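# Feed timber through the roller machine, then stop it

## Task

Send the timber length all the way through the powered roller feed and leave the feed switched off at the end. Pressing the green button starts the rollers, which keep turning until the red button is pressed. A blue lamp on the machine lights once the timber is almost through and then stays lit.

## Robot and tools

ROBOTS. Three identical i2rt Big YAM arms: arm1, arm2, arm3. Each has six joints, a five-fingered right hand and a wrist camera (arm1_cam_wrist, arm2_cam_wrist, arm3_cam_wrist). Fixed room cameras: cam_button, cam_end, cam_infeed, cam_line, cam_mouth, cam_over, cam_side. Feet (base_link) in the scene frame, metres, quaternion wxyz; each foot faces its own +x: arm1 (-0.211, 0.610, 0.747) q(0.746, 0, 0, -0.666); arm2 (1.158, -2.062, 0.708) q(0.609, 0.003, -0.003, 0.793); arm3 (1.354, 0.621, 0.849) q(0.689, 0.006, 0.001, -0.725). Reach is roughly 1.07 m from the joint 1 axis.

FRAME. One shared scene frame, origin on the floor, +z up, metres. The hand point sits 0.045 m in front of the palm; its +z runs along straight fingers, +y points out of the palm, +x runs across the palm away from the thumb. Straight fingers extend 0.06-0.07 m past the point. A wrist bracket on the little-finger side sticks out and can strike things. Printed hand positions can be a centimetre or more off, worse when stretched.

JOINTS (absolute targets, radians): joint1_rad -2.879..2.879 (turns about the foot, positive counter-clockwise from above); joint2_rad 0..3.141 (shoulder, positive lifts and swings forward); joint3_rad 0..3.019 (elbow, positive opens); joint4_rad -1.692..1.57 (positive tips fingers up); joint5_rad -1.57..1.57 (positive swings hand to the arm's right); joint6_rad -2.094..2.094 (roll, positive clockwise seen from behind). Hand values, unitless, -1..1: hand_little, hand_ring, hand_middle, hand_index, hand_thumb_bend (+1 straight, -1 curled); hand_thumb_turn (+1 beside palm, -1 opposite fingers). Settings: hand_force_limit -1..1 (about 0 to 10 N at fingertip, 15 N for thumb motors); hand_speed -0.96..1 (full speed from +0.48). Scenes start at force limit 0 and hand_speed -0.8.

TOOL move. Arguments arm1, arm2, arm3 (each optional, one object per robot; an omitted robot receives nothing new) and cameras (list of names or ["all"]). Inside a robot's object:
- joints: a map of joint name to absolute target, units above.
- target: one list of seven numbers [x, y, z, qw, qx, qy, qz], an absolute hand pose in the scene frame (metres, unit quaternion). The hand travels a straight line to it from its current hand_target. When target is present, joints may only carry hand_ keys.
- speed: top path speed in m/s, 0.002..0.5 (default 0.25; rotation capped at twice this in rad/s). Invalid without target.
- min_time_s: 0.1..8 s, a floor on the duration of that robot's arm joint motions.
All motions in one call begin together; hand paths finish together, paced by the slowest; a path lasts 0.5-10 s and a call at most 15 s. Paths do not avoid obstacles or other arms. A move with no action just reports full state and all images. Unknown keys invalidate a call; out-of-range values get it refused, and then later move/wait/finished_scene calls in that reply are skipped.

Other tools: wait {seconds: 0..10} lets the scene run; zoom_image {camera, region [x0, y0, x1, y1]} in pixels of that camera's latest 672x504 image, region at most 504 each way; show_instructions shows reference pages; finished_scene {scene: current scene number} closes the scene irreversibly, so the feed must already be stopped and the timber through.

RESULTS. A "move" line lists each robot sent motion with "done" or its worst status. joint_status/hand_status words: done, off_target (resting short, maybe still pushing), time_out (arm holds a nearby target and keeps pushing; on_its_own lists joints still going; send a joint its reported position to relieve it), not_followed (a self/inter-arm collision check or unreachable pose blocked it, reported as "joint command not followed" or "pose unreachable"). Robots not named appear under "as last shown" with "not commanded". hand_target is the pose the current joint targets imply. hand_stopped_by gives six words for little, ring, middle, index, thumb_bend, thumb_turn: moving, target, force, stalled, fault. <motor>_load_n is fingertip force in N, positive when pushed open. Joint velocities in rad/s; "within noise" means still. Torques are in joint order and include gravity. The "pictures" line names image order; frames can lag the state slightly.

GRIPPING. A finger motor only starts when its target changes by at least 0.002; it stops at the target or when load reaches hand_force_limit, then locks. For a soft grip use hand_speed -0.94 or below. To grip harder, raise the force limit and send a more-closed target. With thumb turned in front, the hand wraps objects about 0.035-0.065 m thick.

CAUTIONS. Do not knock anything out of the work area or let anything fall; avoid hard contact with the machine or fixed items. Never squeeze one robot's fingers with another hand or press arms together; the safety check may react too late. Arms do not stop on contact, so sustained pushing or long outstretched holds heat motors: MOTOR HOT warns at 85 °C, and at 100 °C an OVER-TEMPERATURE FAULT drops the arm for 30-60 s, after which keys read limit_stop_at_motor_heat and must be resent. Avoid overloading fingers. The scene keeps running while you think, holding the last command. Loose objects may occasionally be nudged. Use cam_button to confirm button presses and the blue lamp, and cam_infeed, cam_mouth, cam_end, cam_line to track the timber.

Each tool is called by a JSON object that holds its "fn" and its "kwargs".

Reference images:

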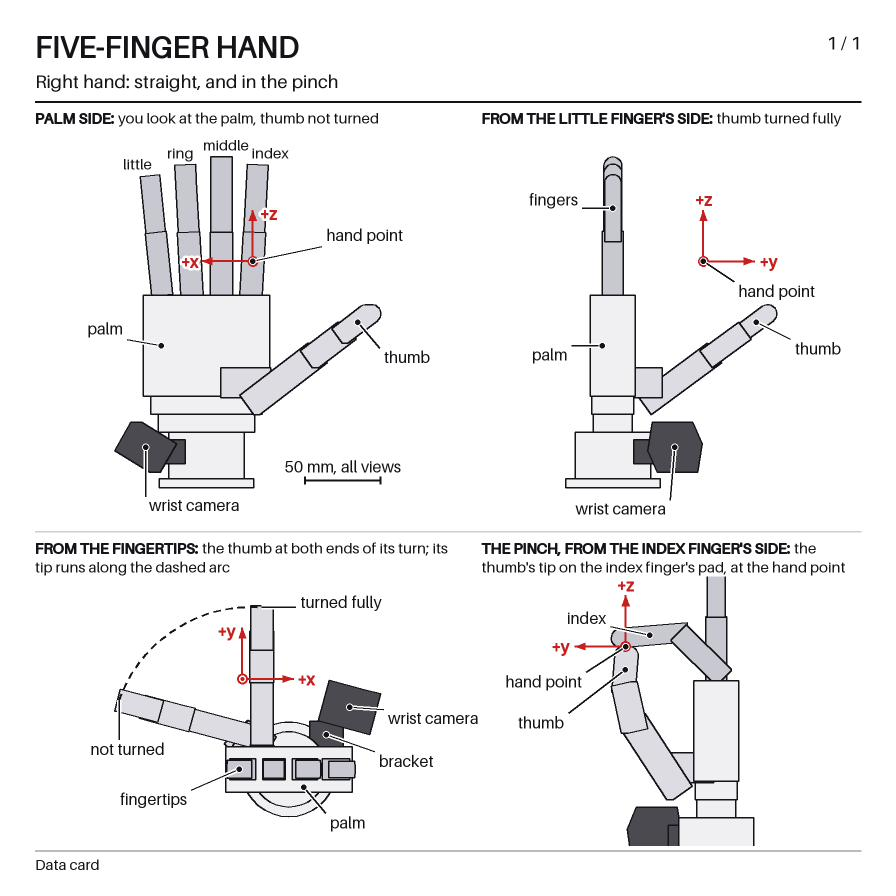

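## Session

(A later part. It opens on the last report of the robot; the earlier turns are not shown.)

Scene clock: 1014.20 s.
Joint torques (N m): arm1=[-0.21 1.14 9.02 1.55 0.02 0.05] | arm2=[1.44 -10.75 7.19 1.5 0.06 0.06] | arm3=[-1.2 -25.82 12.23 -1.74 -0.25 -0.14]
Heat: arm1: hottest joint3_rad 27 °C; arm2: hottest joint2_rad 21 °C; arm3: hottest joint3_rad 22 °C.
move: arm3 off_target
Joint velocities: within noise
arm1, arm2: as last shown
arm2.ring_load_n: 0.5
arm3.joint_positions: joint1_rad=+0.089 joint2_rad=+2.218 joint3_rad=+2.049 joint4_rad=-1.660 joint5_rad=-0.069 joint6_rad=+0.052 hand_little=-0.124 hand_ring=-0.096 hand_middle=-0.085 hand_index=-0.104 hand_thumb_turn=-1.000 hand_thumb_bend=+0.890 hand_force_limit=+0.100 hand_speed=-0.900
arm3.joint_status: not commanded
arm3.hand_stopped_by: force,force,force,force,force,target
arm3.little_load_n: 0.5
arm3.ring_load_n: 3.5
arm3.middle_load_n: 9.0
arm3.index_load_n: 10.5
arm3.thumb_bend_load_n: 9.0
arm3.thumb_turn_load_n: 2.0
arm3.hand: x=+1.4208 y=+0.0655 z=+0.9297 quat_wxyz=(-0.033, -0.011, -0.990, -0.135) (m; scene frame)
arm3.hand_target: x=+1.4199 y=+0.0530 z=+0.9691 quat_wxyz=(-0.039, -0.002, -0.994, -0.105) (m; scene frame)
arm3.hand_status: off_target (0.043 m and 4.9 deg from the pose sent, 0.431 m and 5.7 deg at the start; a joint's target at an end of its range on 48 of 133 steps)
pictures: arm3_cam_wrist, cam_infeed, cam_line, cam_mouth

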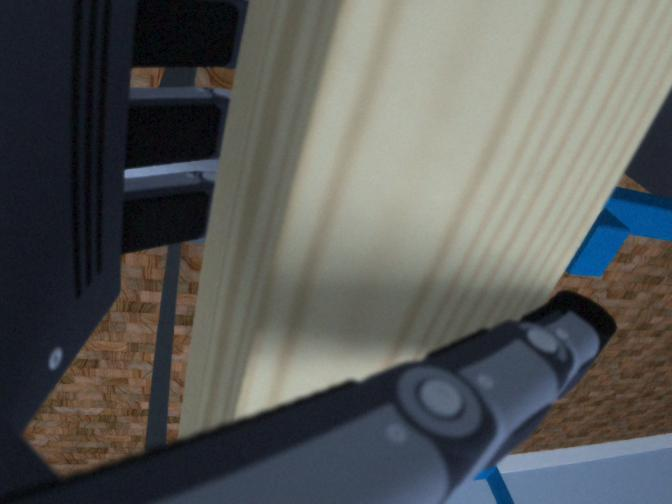

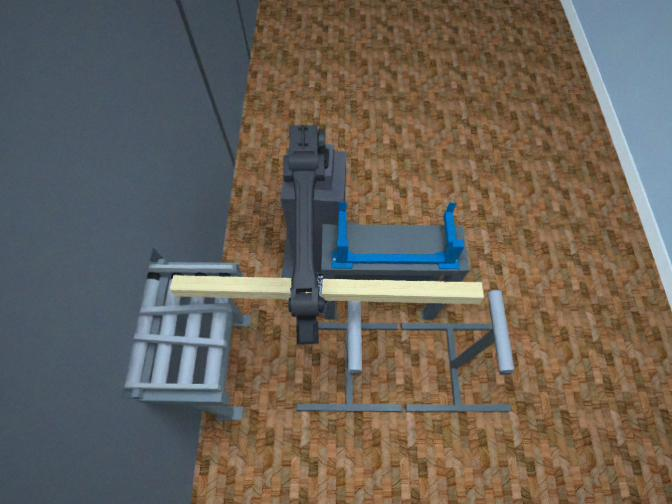

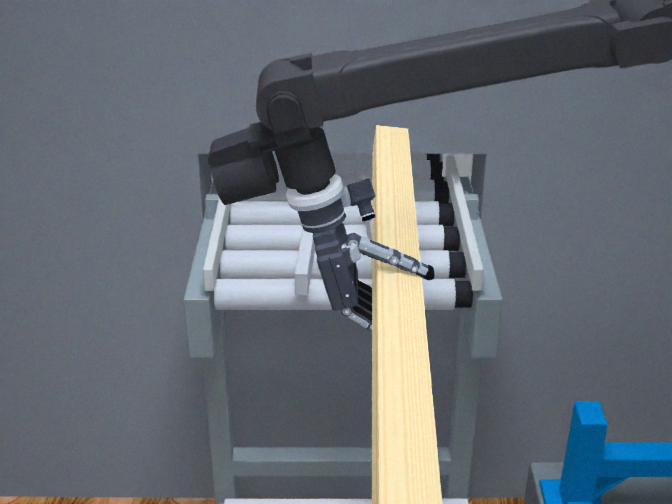

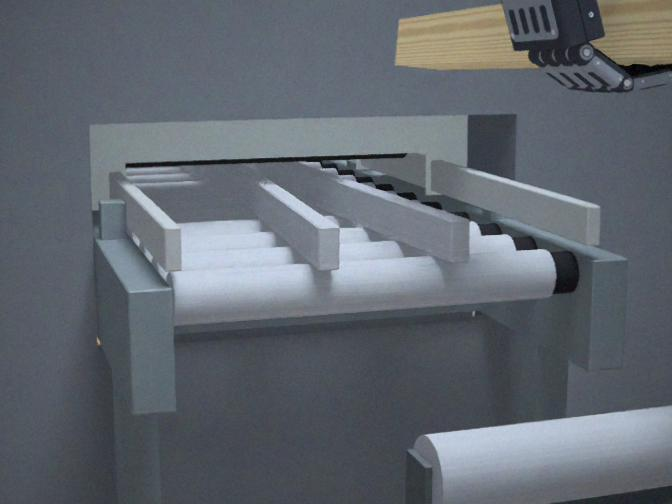

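{"fn": "zoom_image", "kwargs": {"camera": "cam_line", "region": [200, 80, 504, 384]}}

{"fn": "zoom_image", "kwargs": {"camera": "cam_infeed", "region": [120, 240, 520, 420]}}

{"fn": "zoom_image", "kwargs": {"camera": "cam_mouth", "region": [370, 0, 672, 220]}}

Scaled by 1.658 from the camera's 672x504 image, which has a finer 960x720 frame.

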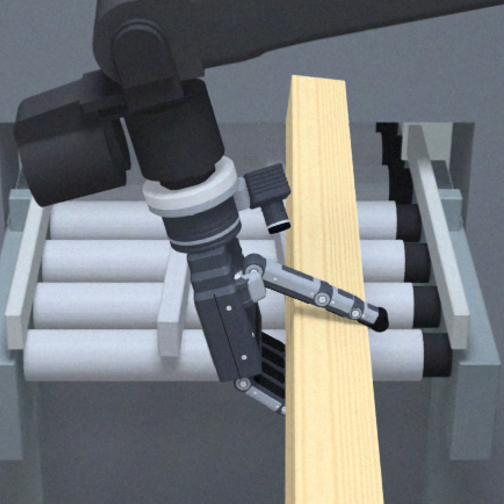

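Scaled by 1.260 from the camera's 672x504 image, which has a finer 960x720 frame.

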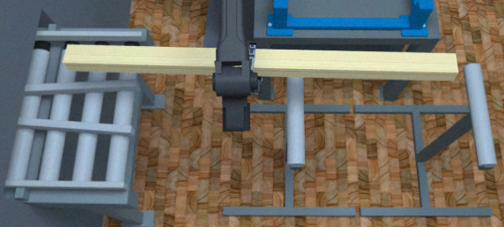

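Scaled by 1.669 from the camera's 672x504 image, which has a finer 960x720 frame.

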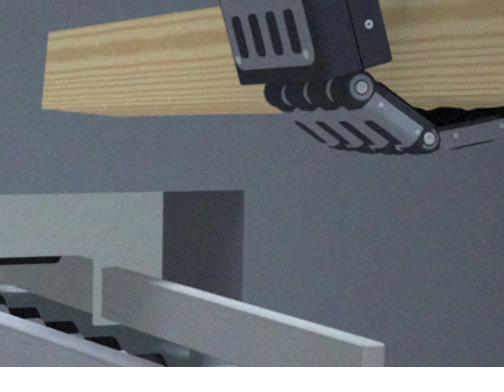

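{"fn": "zoom_image", "kwargs": {"camera": "cam_line", "region": [180, 140, 300, 360]}}

{"fn": "zoom_image", "kwargs": {"camera": "cam_line", "region": [400, 140, 520, 360]}}

Scaled by 2.291 from the camera's 672x504 image, which has a finer 960x720 frame.

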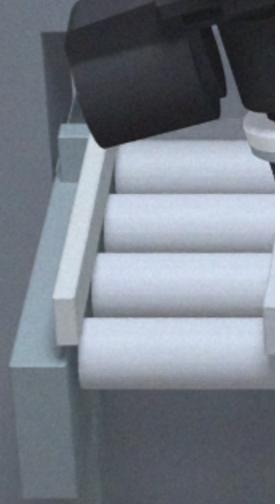

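Scaled by 2.291 from the camera's 672x504 image, which has a finer 960x720 frame.

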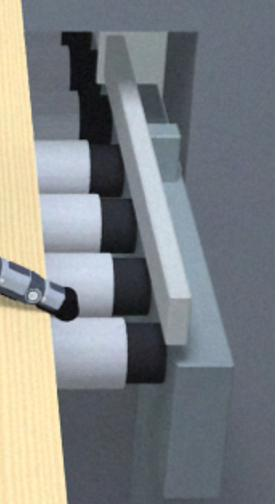

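{"fn": "move", "kwargs": {"arm3": {"target": [1.44, -0.010, 0.91, 0.0270, -0.0185, 0.9811, 0.1911], "speed": 0.08}, "cameras": ["cam_infeed", "cam_line", "cam_mouth"]}}

{"fn": "zoom_image", "kwargs": {"camera": "cam_line", "region": [200, 100, 504, 404]}}

Scene clock: 1134.80 s.
Joint torques (N m): arm1=[-0.21 1.08 9.05 1.58 0.02 0.05] | arm2=[1.44 -10.75 7.2 1.51 0.06 0.06] | arm3=[-0.56 -28.75 12.41 -1.44 -0.26 -0.01]
Heat: arm1: hottest joint3_rad 27 °C; arm2: hottest joint2_rad 21 °C; arm3: hottest joint3_rad 30 °C.
move: arm3 off_target
Joint velocities: within noise
arm1, arm2: as last shown
arm2.ring_load_n: 0.0
arm2.thumb_turn_load_n: -0.5
arm3.joint_positions: joint1_rad=+0.103 joint2_rad=+2.450 joint3_rad=+2.307 joint4_rad=-1.665 joint5_rad=-0.069 joint6_rad=+0.051 hand_little=-0.124 hand_ring=-0.096 hand_middle=-0.085 hand_index=-0.104 hand_thumb_turn=-1.000 hand_thumb_bend=+0.890 hand_force_limit=+0.100 hand_speed=-0.900
arm3.joint_status: not commanded
arm3.hand_stopped_by: force,force,force,force,force,target
arm3.little_load_n: 0.5
arm3.ring_load_n: 3.5
arm3.middle_load_n: 9.0
arm3.index_load_n: 10.5
arm3.thumb_bend_load_n: 9.5
arm3.thumb_turn_load_n: 2.5
arm3.hand: x=+1.4322 y=+0.0084 z=+0.8641 quat_wxyz=(-0.032, -0.003, -0.992, -0.125) (m; scene frame)
arm3.hand_target: x=+1.4397 y=-0.0063 z=+0.9091 quat_wxyz=(-0.038, +0.006, -0.995, -0.089) (m; scene frame)
arm3.hand_status: off_target (0.050 m and 8.1 deg from the pose sent, 0.080 m and 7.4 deg at the start; a joint's target at an end of its range on 60 of 61 steps)
pictures: cam_infeed, cam_line, cam_mouth

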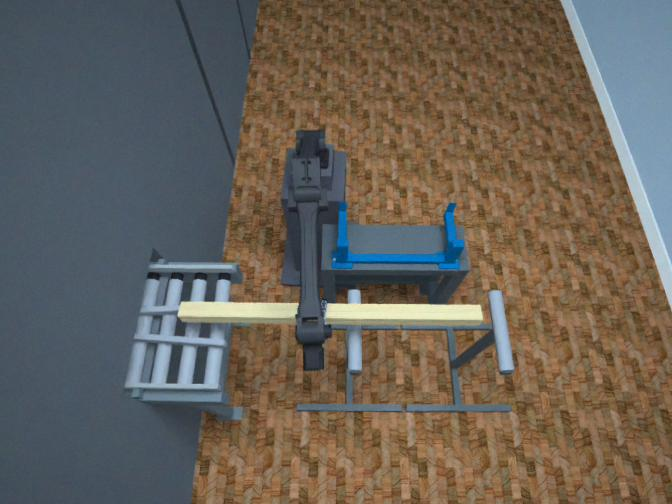

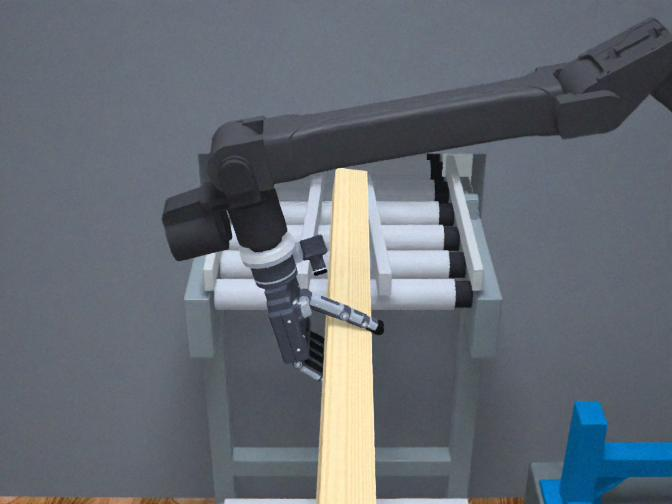

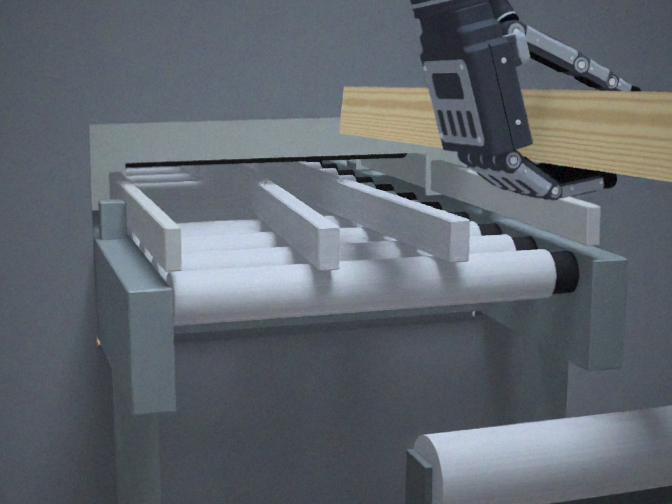

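Scaled by 1.658 from the camera's 672x504 image, which has a finer 960x720 frame.

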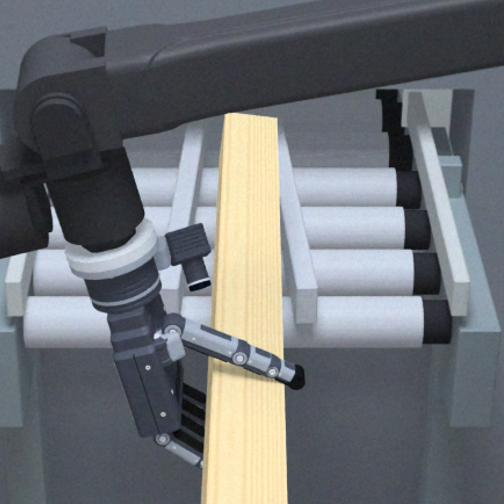

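{"fn": "move", "kwargs": {"arm3": {"target": [1.445, -0.016, 0.86, 0.0270, -0.0285, 0.9810, 0.1914], "speed": 0.06}, "cameras": ["cam_infeed", "cam_line", "cam_mouth"]}}

{"fn": "zoom_image", "kwargs": {"camera": "cam_line", "region": [200, 120, 504, 424]}}

Scene clock: 1172.80 s.
Joint torques (N m): arm1=[-0.21 1.08 9.03 1.57 0.02 0.06] | arm2=[1.44 -10.75 7.19 1.51 0.07 0.07] | arm3=[-0.15 -29.57 12.18 -1.52 -0.19 -0.13]
Heat: arm1: hottest joint3_rad 28 °C; arm2: hottest joint2_rad 21 °C; arm3: hottest joint3_rad 31 °C.
move: arm3 off_target
Joint velocities: within noise
arm1, arm2: as last shown
arm2.thumb_turn_load_n: 0.0
arm3.joint_positions: joint1_rad=+0.111 joint2_rad=+2.559 joint3_rad=+2.374 joint4_rad=-1.665 joint5_rad=-0.067 joint6_rad=+0.048 hand_little=-0.124 hand_ring=-0.096 hand_middle=-0.085 hand_index=-0.104 hand_thumb_turn=-1.000 hand_thumb_bend=+0.890 hand_force_limit=+0.100 hand_speed=-0.900
arm3.joint_status: not commanded
arm3.hand_stopped_by: force,force,force,force,force,target
arm3.little_load_n: 0.0
arm3.ring_load_n: 3.5
arm3.middle_load_n: 9.0
arm3.index_load_n: 10.5
arm3.thumb_bend_load_n: 9.5
arm3.thumb_turn_load_n: 2.5
arm3.hand: x=+1.4369 y=+0.0037 z=+0.8159 quat_wxyz=(-0.030, +0.002, -0.989, -0.146) (m; scene frame)
arm3.hand_target: x=+1.4447 y=-0.0126 z=+0.8594 quat_wxyz=(-0.035, +0.018, -0.993, -0.111) (m; scene frame)
arm3.hand_status: off_target (0.049 m and 6.2 deg from the pose sent, 0.028 m and 8.6 deg at the start; a joint's target at an end of its range on 67 of 70 steps)
pictures: cam_infeed, cam_line, cam_mouth

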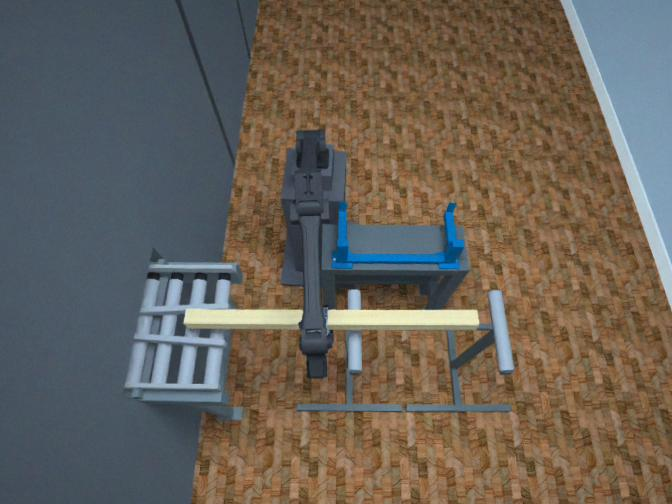

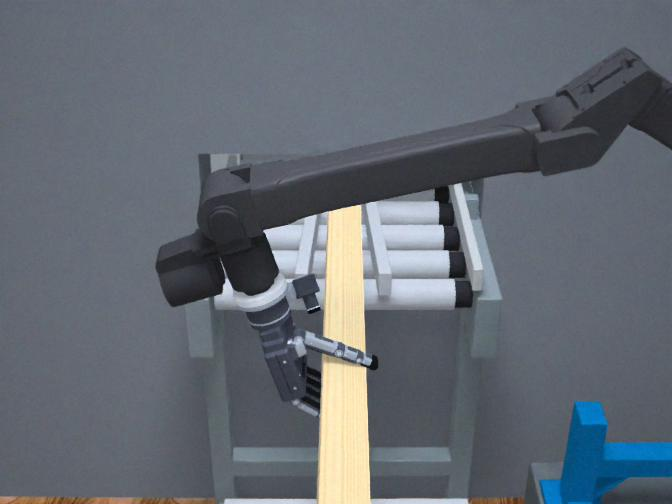

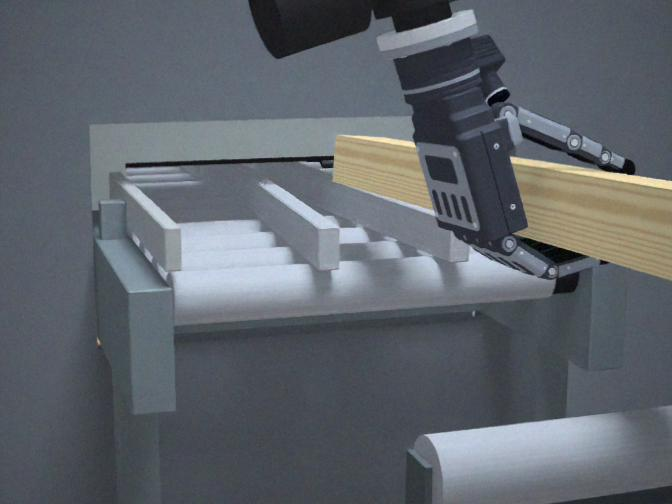

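Scaled by 1.658 from the camera's 672x504 image, which has a finer 960x720 frame.

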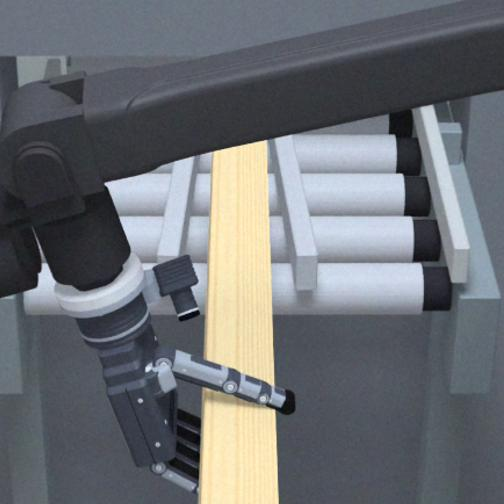

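{"fn": "move", "kwargs": {"arm3": {"target": [1.445, -0.016, 0.815, 0.0270, -0.0285, 0.9810, 0.1914], "speed": 0.05}, "cameras": ["cam_infeed", "cam_line", "cam_mouth"]}}

{"fn": "zoom_image", "kwargs": {"camera": "cam_line", "region": [200, 140, 504, 444]}}

Scene clock: 1192.13 s.
Joint torques (N m): arm1=[-0.26 1.14 9.05 1.58 0.02 0.06] | arm2=[1.44 -10.75 7.2 1.51 0.06 0.06] | arm3=[-0.15 -29.57 11.93 -1.65 -0.17 -0.15]
Heat: arm1: hottest joint3_rad 28 °C; arm2: hottest joint2_rad 21 °C; arm3: hottest joint3_rad 31 °C.
move: arm3 off_target
Joint velocities: within noise
arm1: as last shown
arm2.joint_positions: joint1_rad=+0.103 joint2_rad=+1.396 joint3_rad=+1.479 joint4_rad=-1.664 joint5_rad=-0.004 joint6_rad=-0.063 hand_little=-1.000 hand_ring=-1.000 hand_middle=-1.000 hand_index=+1.000 hand_thumb_turn=+1.000 hand_thumb_bend=+1.000 hand_force_limit=+0.000 hand_speed=-0.800
arm2.joint_status: not commanded
arm2.hand_stopped_by: target,target,target,target,target,target
arm2.little_load_n: 0.0
arm2.ring_load_n: 0.0
arm2.middle_load_n: 0.0
arm2.index_load_n: 0.0
arm2.thumb_bend_load_n: 0.0
arm2.thumb_turn_load_n: 0.0
arm2.hand: x=+1.0124 y=-1.7581 z=+0.9909 quat_wxyz=(+0.001, +0.977, +0.212, -0.001) (m; scene frame)
arm2.hand_target: x=+1.0074 y=-1.7548 z=+0.9860 quat_wxyz=(+0.000, +0.977, +0.212, +0.000) (m; scene frame)
arm2.hand_status: not commanded
arm3.joint_positions: joint1_rad=+0.112 joint2_rad=+2.652 joint3_rad=+2.424 joint4_rad=-1.665 joint5_rad=-0.063 joint6_rad=+0.044 hand_little=-0.124 hand_ring=-0.096 hand_middle=-0.085 hand_index=-0.104 hand_thumb_turn=-1.000 hand_thumb_bend=+0.890 hand_force_limit=+0.100 hand_speed=-0.900
arm3.joint_status: not commanded
arm3.hand_stopped_by: force,force,force,force,force,target
arm3.little_load_n: 0.5
arm3.ring_load_n: 3.5
arm3.middle_load_n: 9.0
arm3.index_load_n: 10.5
arm3.thumb_bend_load_n: 9.0
arm3.thumb_turn_load_n: 2.0
arm3.hand: x=+1.4367 y=+0.0052 z=+0.7721 quat_wxyz=(-0.027, +0.004, -0.986, -0.166) (m; scene frame)
arm3.hand_target: x=+1.4449 y=-0.0127 z=+0.8145 quat_wxyz=(-0.032, +0.021, -0.990, -0.133) (m; scene frame)
arm3.hand_status: off_target (0.049 m and 4.1 deg from the pose sent, 0.021 m and 6.2 deg at the start; a joint's target at an end of its range on 63 of 66 steps)
pictures: cam_infeed, cam_line, cam_mouth

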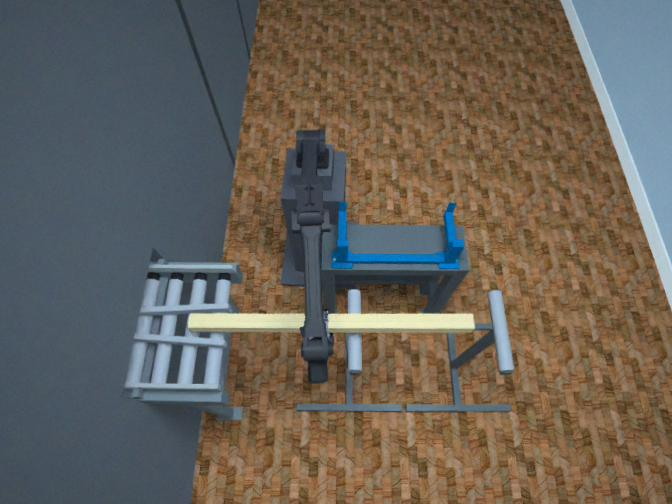

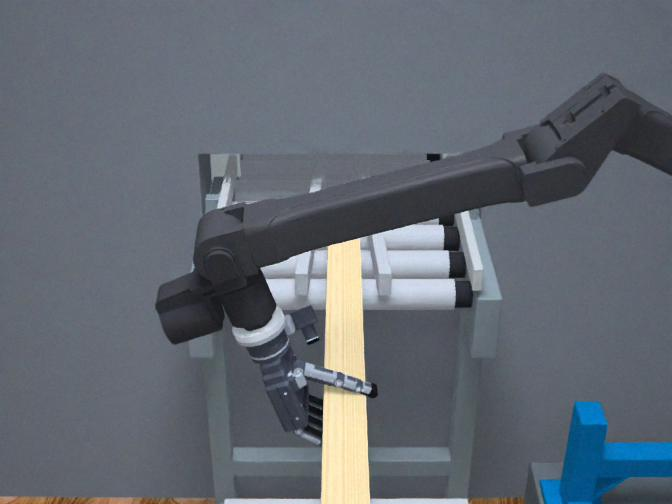

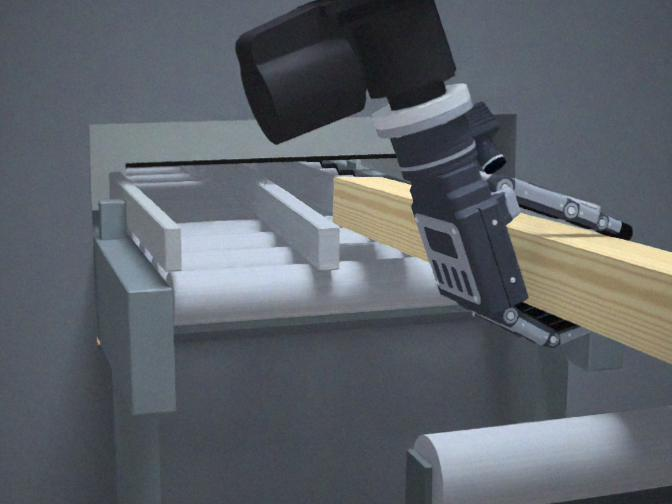

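Scaled by 1.658 from the camera's 672x504 image, which has a finer 960x720 frame.

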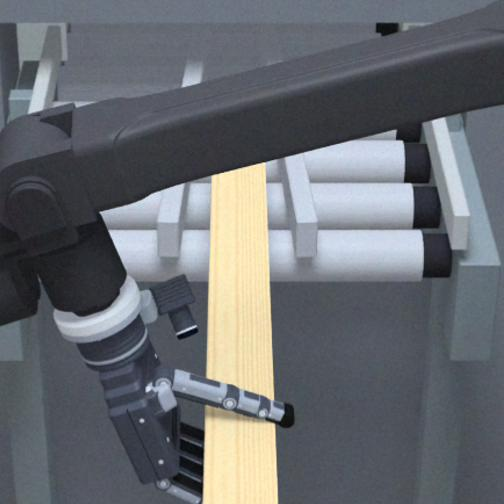

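{"fn": "move", "kwargs": {"arm3": {"target": [1.445, -0.016, 0.787, 0.0270, -0.0285, 0.9810, 0.1914], "speed": 0.04}, "cameras": ["cam_mouth"]}}

{"fn": "zoom_image", "kwargs": {"camera": "cam_mouth", "region": [250, 100, 672, 504]}}

Scene clock: 1201.03 s.
Joint torques (N m): arm1=[-0.21 1.14 9.05 1.58 0.02 0.06] | arm2=[1.44 -10.75 7.19 1.51 0.06 0.07] | arm3=[-0.09 -29.68 11.71 -1.72 -0.17 -0.17]
Heat: arm1: hottest joint3_rad 28 °C; arm2: hottest joint2_rad 21 °C; arm3: hottest joint3_rad 31 °C.
move: arm3 off_target
Joint velocities: within noise
arm1, arm2: as last shown
arm3.joint_positions: joint1_rad=+0.112 joint2_rad=+2.711 joint3_rad=+2.464 joint4_rad=-1.665 joint5_rad=-0.062 joint6_rad=+0.041 hand_little=-0.124 hand_ring=-0.096 hand_middle=-0.085 hand_index=-0.104 hand_thumb_turn=-1.000 hand_thumb_bend=+0.890 hand_force_limit=+0.100 hand_speed=-0.900
arm3.joint_status: not commanded
arm3.hand_stopped_by: force,force,force,force,force,target
arm3.little_load_n: 0.5
arm3.ring_load_n: 3.5
arm3.middle_load_n: 9.5
arm3.index_load_n: 10.5
arm3.thumb_bend_load_n: 9.5
arm3.thumb_turn_load_n: 2.5
arm3.hand: x=+1.4367 y=+0.0054 z=+0.7460 quat_wxyz=(-0.026, +0.005, -0.984, -0.176) (m; scene frame)
arm3.hand_target: x=+1.4449 y=-0.0129 z=+0.7866 quat_wxyz=(-0.031, +0.022, -0.989, -0.144) (m; scene frame)
arm3.hand_status: off_target (0.047 m and 3.3 deg from the pose sent, 0.027 m and 4.1 deg at the start; a joint's target at an end of its range on 58 of 62 steps)
pictures: cam_mouth

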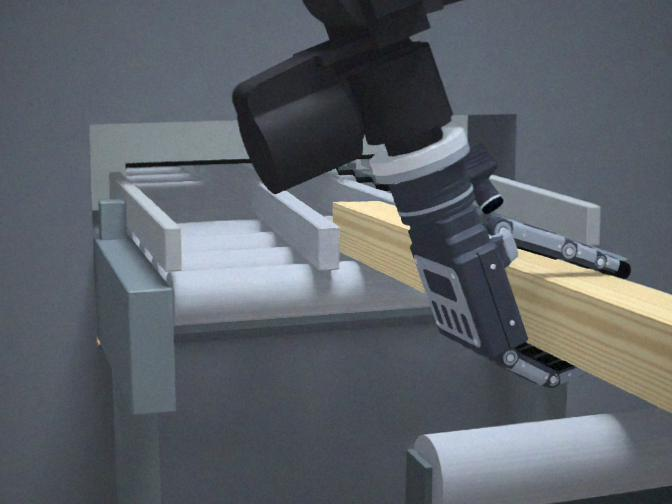

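Scaled by 1.194 from the camera's 672x504 image, which has a finer 960x720 frame.

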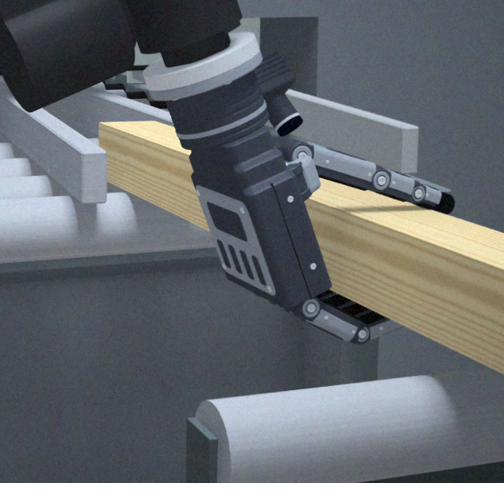

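{"fn": "move", "kwargs": {"arm3": {"target": [1.445, -0.016, 0.765, 0.0270, -0.0285, 0.9810, 0.1914], "speed": 0.04}, "cameras": ["cam_mouth"]}}

{"fn": "zoom_image", "kwargs": {"camera": "cam_mouth", "region": [250, 100, 672, 504]}}

Scene clock: 1212.03 s.
Joint torques (N m): arm1=[-0.26 1.08 9.03 1.57 0.02 0.06] | arm2=[1.44 -10.7 7.19 1.51 0.07 0.06] | arm3=[-0.15 -28.34 11.38 -1.43 -0.29 -0.11]
Heat: arm1: hottest joint3_rad 28 °C; arm2: hottest joint2_rad 21 °C; arm3: hottest joint3_rad 31 °C.
move: arm3 off_target
Joint velocities: within noise
arm1, arm2: as last shown
arm2.thumb_bend_load_n: -0.5
arm3.joint_positions: joint1_rad=+0.114 joint2_rad=+2.743 joint3_rad=+2.505 joint4_rad=-1.671 joint5_rad=-0.057 joint6_rad=+0.034 hand_little=-0.124 hand_ring=-0.096 hand_middle=-0.086 hand_index=-0.104 hand_thumb_turn=-1.000 hand_thumb_bend=+0.888 hand_force_limit=+0.100 hand_speed=-0.900
arm3.joint_status: not commanded
arm3.hand_stopped_by: force,force,force,force,force,target
arm3.little_load_n: 0.0
arm3.ring_load_n: 0.0
arm3.middle_load_n: 0.0
arm3.index_load_n: 7.0
arm3.thumb_bend_load_n: 0.0
arm3.thumb_turn_load_n: 0.0
arm3.hand: x=+1.4367 y=+0.0016 z=+0.7366 quat_wxyz=(-0.024, +0.010, -0.984, -0.174) (m; scene frame)
arm3.hand_target: x=+1.4449 y=-0.0137 z=+0.7650 quat_wxyz=(-0.030, +0.023, -0.988, -0.150) (m; scene frame)
arm3.hand_status: off_target (0.034 m and 2.9 deg from the pose sent, 0.030 m and 3.3 deg at the start; a joint's target at an end of its range on 48 of 51 steps)
pictures: cam_mouth

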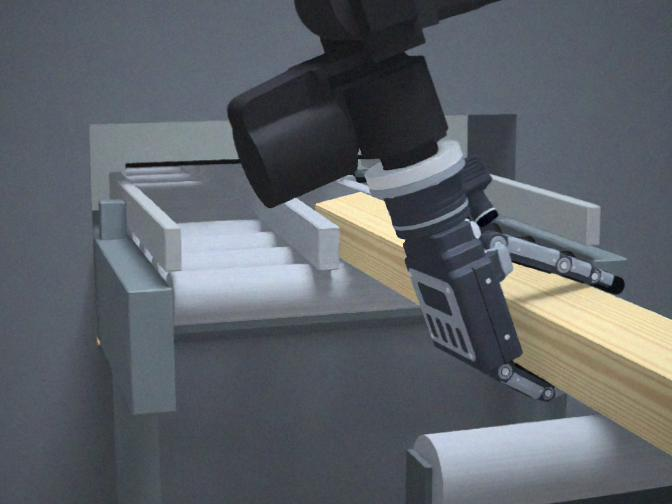

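Scaled by 1.194 from the camera's 672x504 image, which has a finer 960x720 frame.

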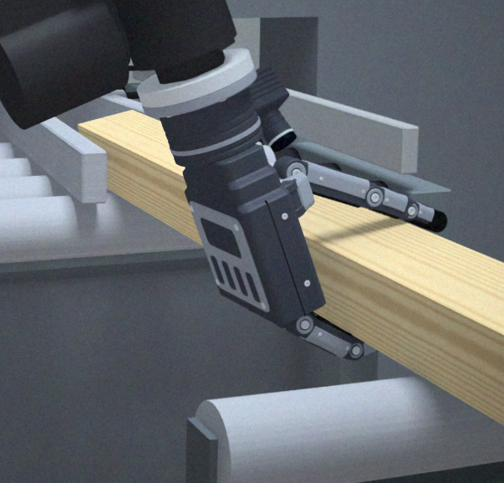

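{"fn": "move", "kwargs": {"arm3": {"target": [1.445, -0.016, 0.755, 0.0270, -0.0285, 0.9810, 0.1914], "speed": 0.04}, "cameras": ["cam_mouth", "cam_line", "arm3_cam_wrist", "cam_infeed"]}}

{"fn": "zoom_image", "kwargs": {"camera": "cam_mouth", "region": [250, 100, 672, 504]}}

Scene clock: 1221.53 s.
Joint torques (N m): arm1=[-0.26 1.14 9.03 1.57 0.02 0.05] | arm2=[1.49 -10.75 7.19 1.5 0.06 0.06] | arm3=[-0.21 -27.4 11.32 -0.81 -0.28 -0.11]
Heat: arm1: hottest joint3_rad 28 °C; arm2: hottest joint2_rad 21 °C; arm3: hottest joint3_rad 32 °C.
move: arm3 off_target
Joint velocities: within noise
arm1, arm2: as last shown
arm2.thumb_bend_load_n: 0.0
arm3.joint_positions: joint1_rad=+0.114 joint2_rad=+2.755 joint3_rad=+2.524 joint4_rad=-1.686 joint5_rad=-0.057 joint6_rad=+0.033 hand_little=-0.124 hand_ring=-0.096 hand_middle=-0.086 hand_index=-0.104 hand_thumb_turn=-1.000 hand_thumb_bend=+0.888 hand_force_limit=+0.100 hand_speed=-0.900
arm3.joint_status: not commanded
arm3.hand_stopped_by: force,force,force,force,force,target
arm3.little_load_n: 0.0
arm3.ring_load_n: 0.0
arm3.middle_load_n: 0.5
arm3.index_load_n: 6.5
arm3.thumb_bend_load_n: 0.0
arm3.thumb_turn_load_n: 0.0
arm3.hand: x=+1.4366 y=+0.0015 z=+0.7361 quat_wxyz=(-0.024, +0.010, -0.984, -0.178) (m; scene frame)
arm3.hand_target: x=+1.4449 y=-0.0140 z=+0.7554 quat_wxyz=(-0.030, +0.023, -0.988, -0.153) (m; scene frame)
arm3.hand_status: off_target (0.027 m and 2.7 deg from the pose sent, 0.027 m and 2.9 deg at the start; a joint's target at an end of its range on 44 of 46 steps)
pictures: arm3_cam_wrist, cam_infeed, cam_line, cam_mouth

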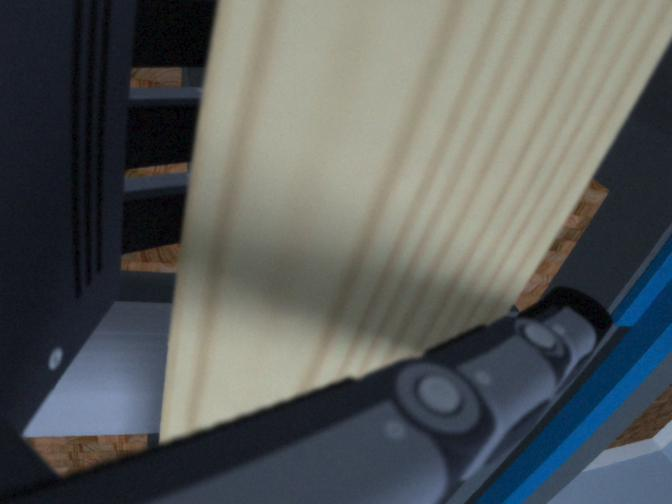

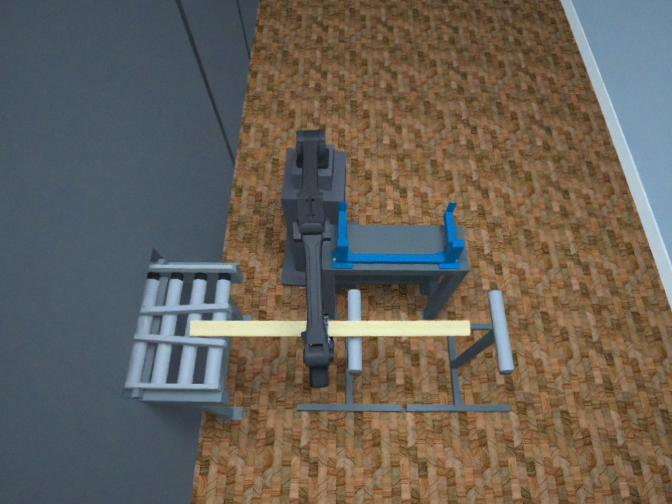

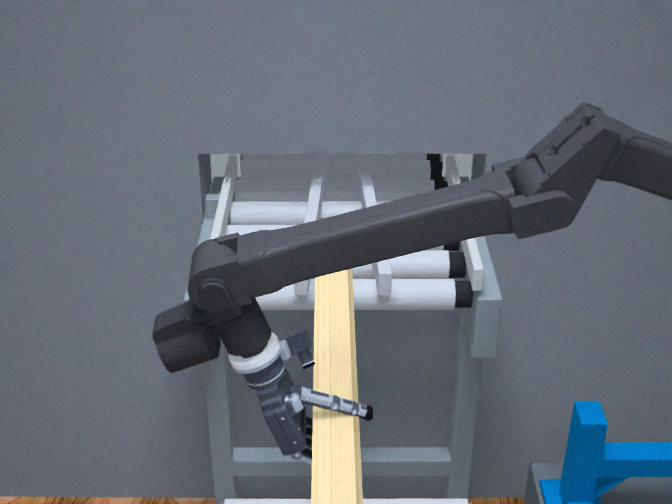

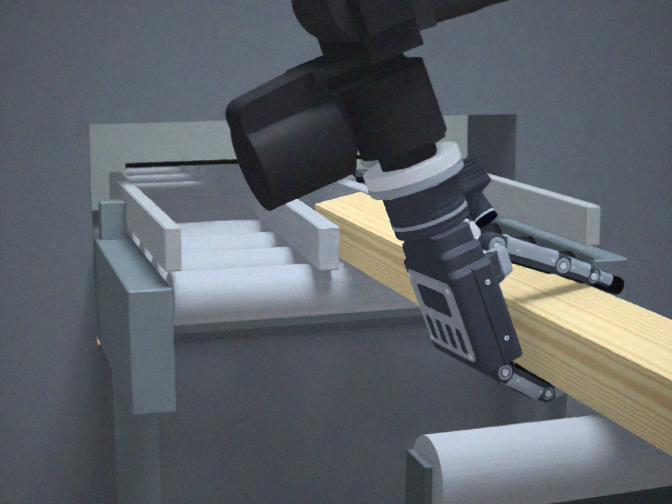

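Scaled by 1.194 from the camera's 672x504 image, which has a finer 960x720 frame.

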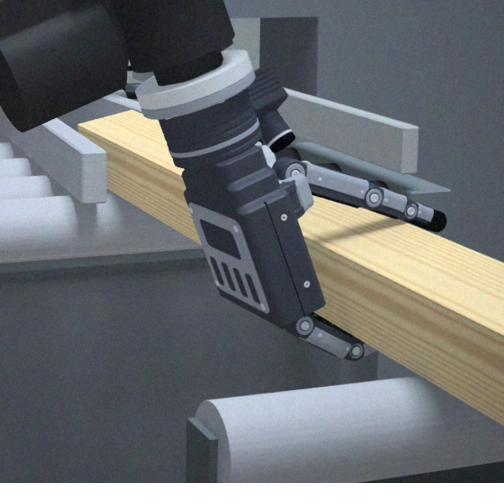

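{"fn": "move", "kwargs": {"arm3": {"target": [1.36, -0.008, 0.758, 0.0270, -0.0285, 0.9810, 0.1914], "speed": 0.05}, "cameras": ["cam_mouth", "cam_line"]}}

{"fn": "zoom_image", "kwargs": {"camera": "cam_line", "region": [200, 140, 504, 444]}}

Scene clock: 1239.00 s.
Joint torques (N m): arm1=[-0.26 1.08 9.03 1.57 0.02 0.06] | arm2=[1.44 -10.75 7.19 1.5 0.06 0.06] | arm3=[-2.26 -29.51 7.9 -0.83 0.16 -0.16]
Heat: arm1: hottest joint3_rad 28 °C; arm2: hottest joint2_rad 21 °C; arm3: hottest joint3_rad 33 °C.
move: arm3 off_target
Joint velocities: within noise
arm1.joint_positions: joint1_rad=-0.334 joint2_rad=+0.627 joint3_rad=+1.448 joint4_rad=-1.575 joint5_rad=+0.163 joint6_rad=-0.948 hand_little=+1.000 hand_ring=+1.000 hand_middle=+1.000 hand_index=+1.000 hand_thumb_turn=+1.000 hand_thumb_bend=+1.000 hand_force_limit=+0.000 hand_speed=-0.800
arm1.joint_status: not commanded
arm1.hand_stopped_by: target,target,target,target,target,target
arm1.little_load_n: 0.0
arm1.ring_load_n: 0.0
arm1.middle_load_n: 0.0
arm1.index_load_n: 0.0
arm1.thumb_bend_load_n: 0.0
arm1.thumb_turn_load_n: 0.0
arm1.hand: x=-0.3091 y=+0.4634 z=+1.2114 quat_wxyz=(+0.280, +0.295, -0.867, +0.289) (m; scene frame)
arm1.hand_target: x=-0.3091 y=+0.4638 z=+1.2207 quat_wxyz=(+0.286, +0.292, -0.862, +0.298) (m; scene frame)
arm1.hand_status: not commanded
arm2: as last shown
arm2.middle_load_n: 0.5
arm3.joint_positions: joint1_rad=+0.027 joint2_rad=+2.755 joint3_rad=+2.524 joint4_rad=-1.686 joint5_rad=-0.026 joint6_rad=-0.070 hand_little=-0.124 hand_ring=-0.096 hand_middle=-0.086 hand_index=-0.104 hand_thumb_turn=-1.000 hand_thumb_bend=+0.888 hand_force_limit=+0.100 hand_speed=-0.900
arm3.joint_status: not commanded
arm3.hand_stopped_by: force,force,force,force,force,target
arm3.little_load_n: 0.0
arm3.ring_load_n: 0.5
arm3.middle_load_n: 0.0
arm3.index_load_n: 6.5
arm3.thumb_bend_load_n: 0.5
arm3.thumb_turn_load_n: 0.0
arm3.hand: x=+1.3707 y=+0.0004 z=+0.7353 quat_wxyz=(-0.025, +0.021, -0.984, -0.176) (m; scene frame)
arm3.hand_target: x=+1.3602 y=-0.0068 z=+0.7577 quat_wxyz=(-0.026, +0.026, -0.986, -0.162) (m; scene frame)
arm3.hand_status: off_target (0.027 m and 2.0 deg from the pose sent, 0.080 m and 2.7 deg at the start; a joint's target at an end of its range on 66 of 71 steps)
pictures: cam_line, cam_mouth

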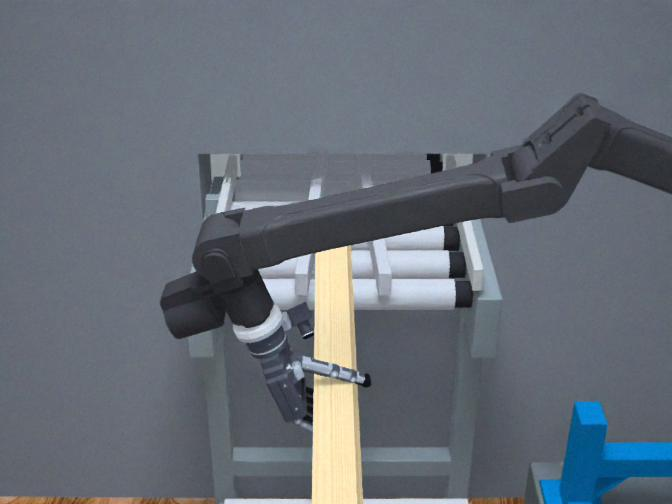

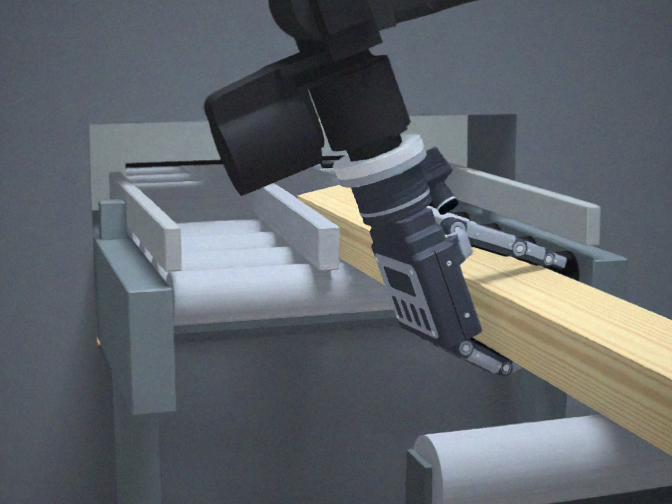

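Scaled by 1.658 from the camera's 672x504 image, which has a finer 960x720 frame.

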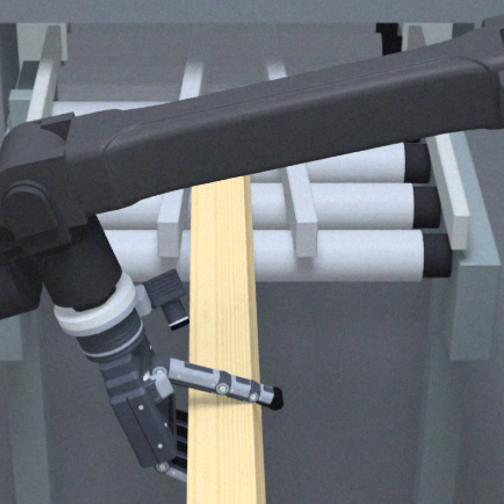

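{"fn": "move", "kwargs": {"arm3": {"target": [1.27, 0.006, 0.758, 0.0270, -0.0285, 0.9810, 0.1914], "speed": 0.05}, "cameras": ["cam_mouth", "cam_line", "cam_infeed"]}}

{"fn": "zoom_image", "kwargs": {"camera": "cam_line", "region": [200, 140, 504, 444]}}

{"fn": "zoom_image", "kwargs": {"camera": "cam_mouth", "region": [80, 100, 504, 400]}}

Scene clock: 1253.13 s.
Joint torques (N m): arm1=[-0.21 1.14 9.05 1.57 0.02 0.05] | arm2=[1.44 -10.75 7.2 1.5 0.06 0.06] | arm3=[-2.26 -30.51 6.56 -0.8 0.37 -0.29]
Heat: arm1: hottest joint3_rad 28 °C; arm2: hottest joint2_rad 21 °C; arm3: hottest joint3_rad 31 °C.
move: arm3 off_target
Joint velocities: within noise
arm1, arm2: as last shown
arm1.little_load_n: 0.5
arm2.middle_load_n: 0.0
arm3.joint_positions: joint1_rad=-0.092 joint2_rad=+2.755 joint3_rad=+2.522 joint4_rad=-1.686 joint5_rad=+0.015 joint6_rad=-0.173 hand_little=-0.124 hand_ring=-0.096 hand_middle=-0.086 hand_index=-0.104 hand_thumb_turn=-1.000 hand_thumb_bend=+0.888 hand_force_limit=+0.100 hand_speed=-0.900
arm3.joint_status: not commanded
arm3.hand_stopped_by: force,force,force,force,force,target
arm3.little_load_n: 0.0
arm3.ring_load_n: 0.0
arm3.middle_load_n: 0.0
arm3.index_load_n: 5.0
arm3.thumb_bend_load_n: 2.0
arm3.thumb_turn_load_n: 1.0
arm3.hand: x=+1.2828 y=+0.0083 z=+0.7340 quat_wxyz=(-0.024, +0.017, -0.984, -0.177) (m; scene frame)
arm3.hand_target: x=+1.2702 y=+0.0066 z=+0.7574 quat_wxyz=(-0.024, +0.027, -0.985, -0.169) (m; scene frame)
arm3.hand_status: off_target (0.027 m and 2.2 deg from the pose sent, 0.103 m and 2.0 deg at the start; a joint's target at an end of its range on 71 of 74 steps)
pictures: cam_infeed, cam_line, cam_mouth

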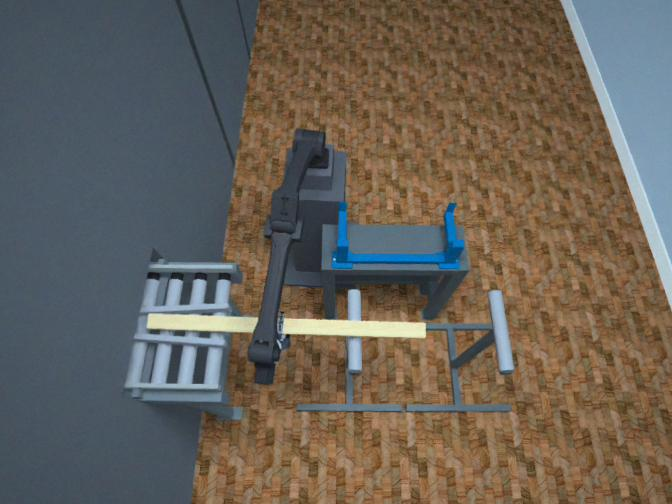

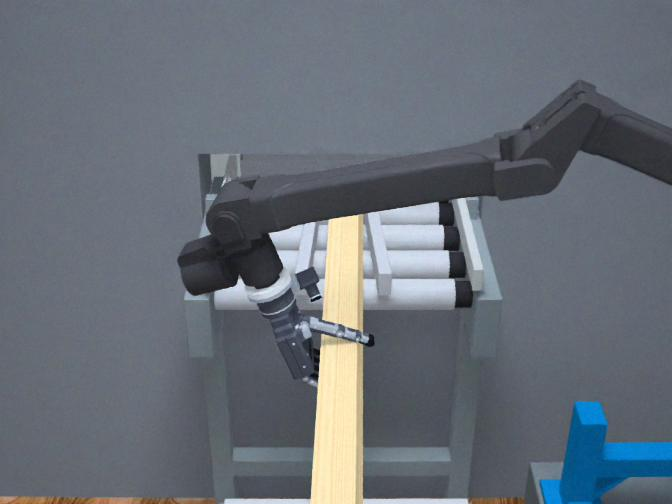

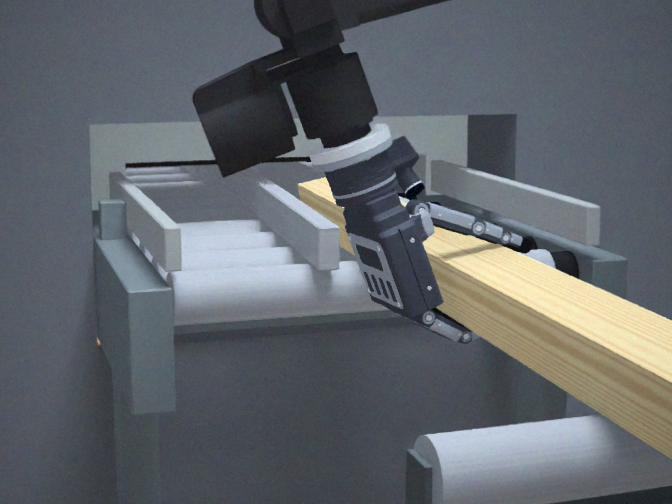

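Scaled by 1.658 from the camera's 672x504 image, which has a finer 960x720 frame.

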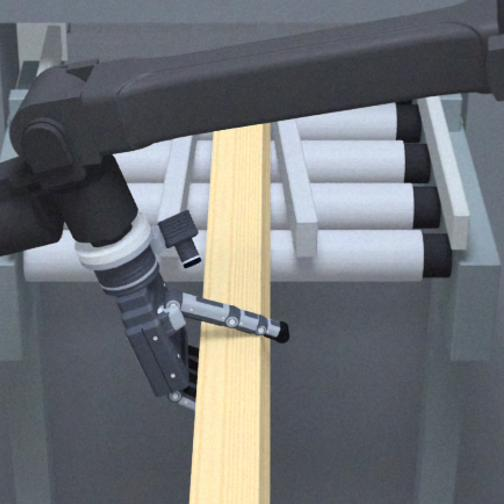

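Scaled by 1.189 from the camera's 672x504 image, which has a finer 960x720 frame.

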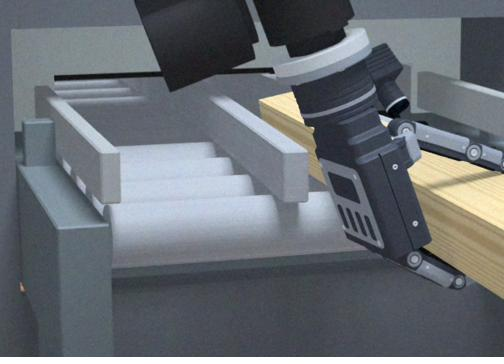

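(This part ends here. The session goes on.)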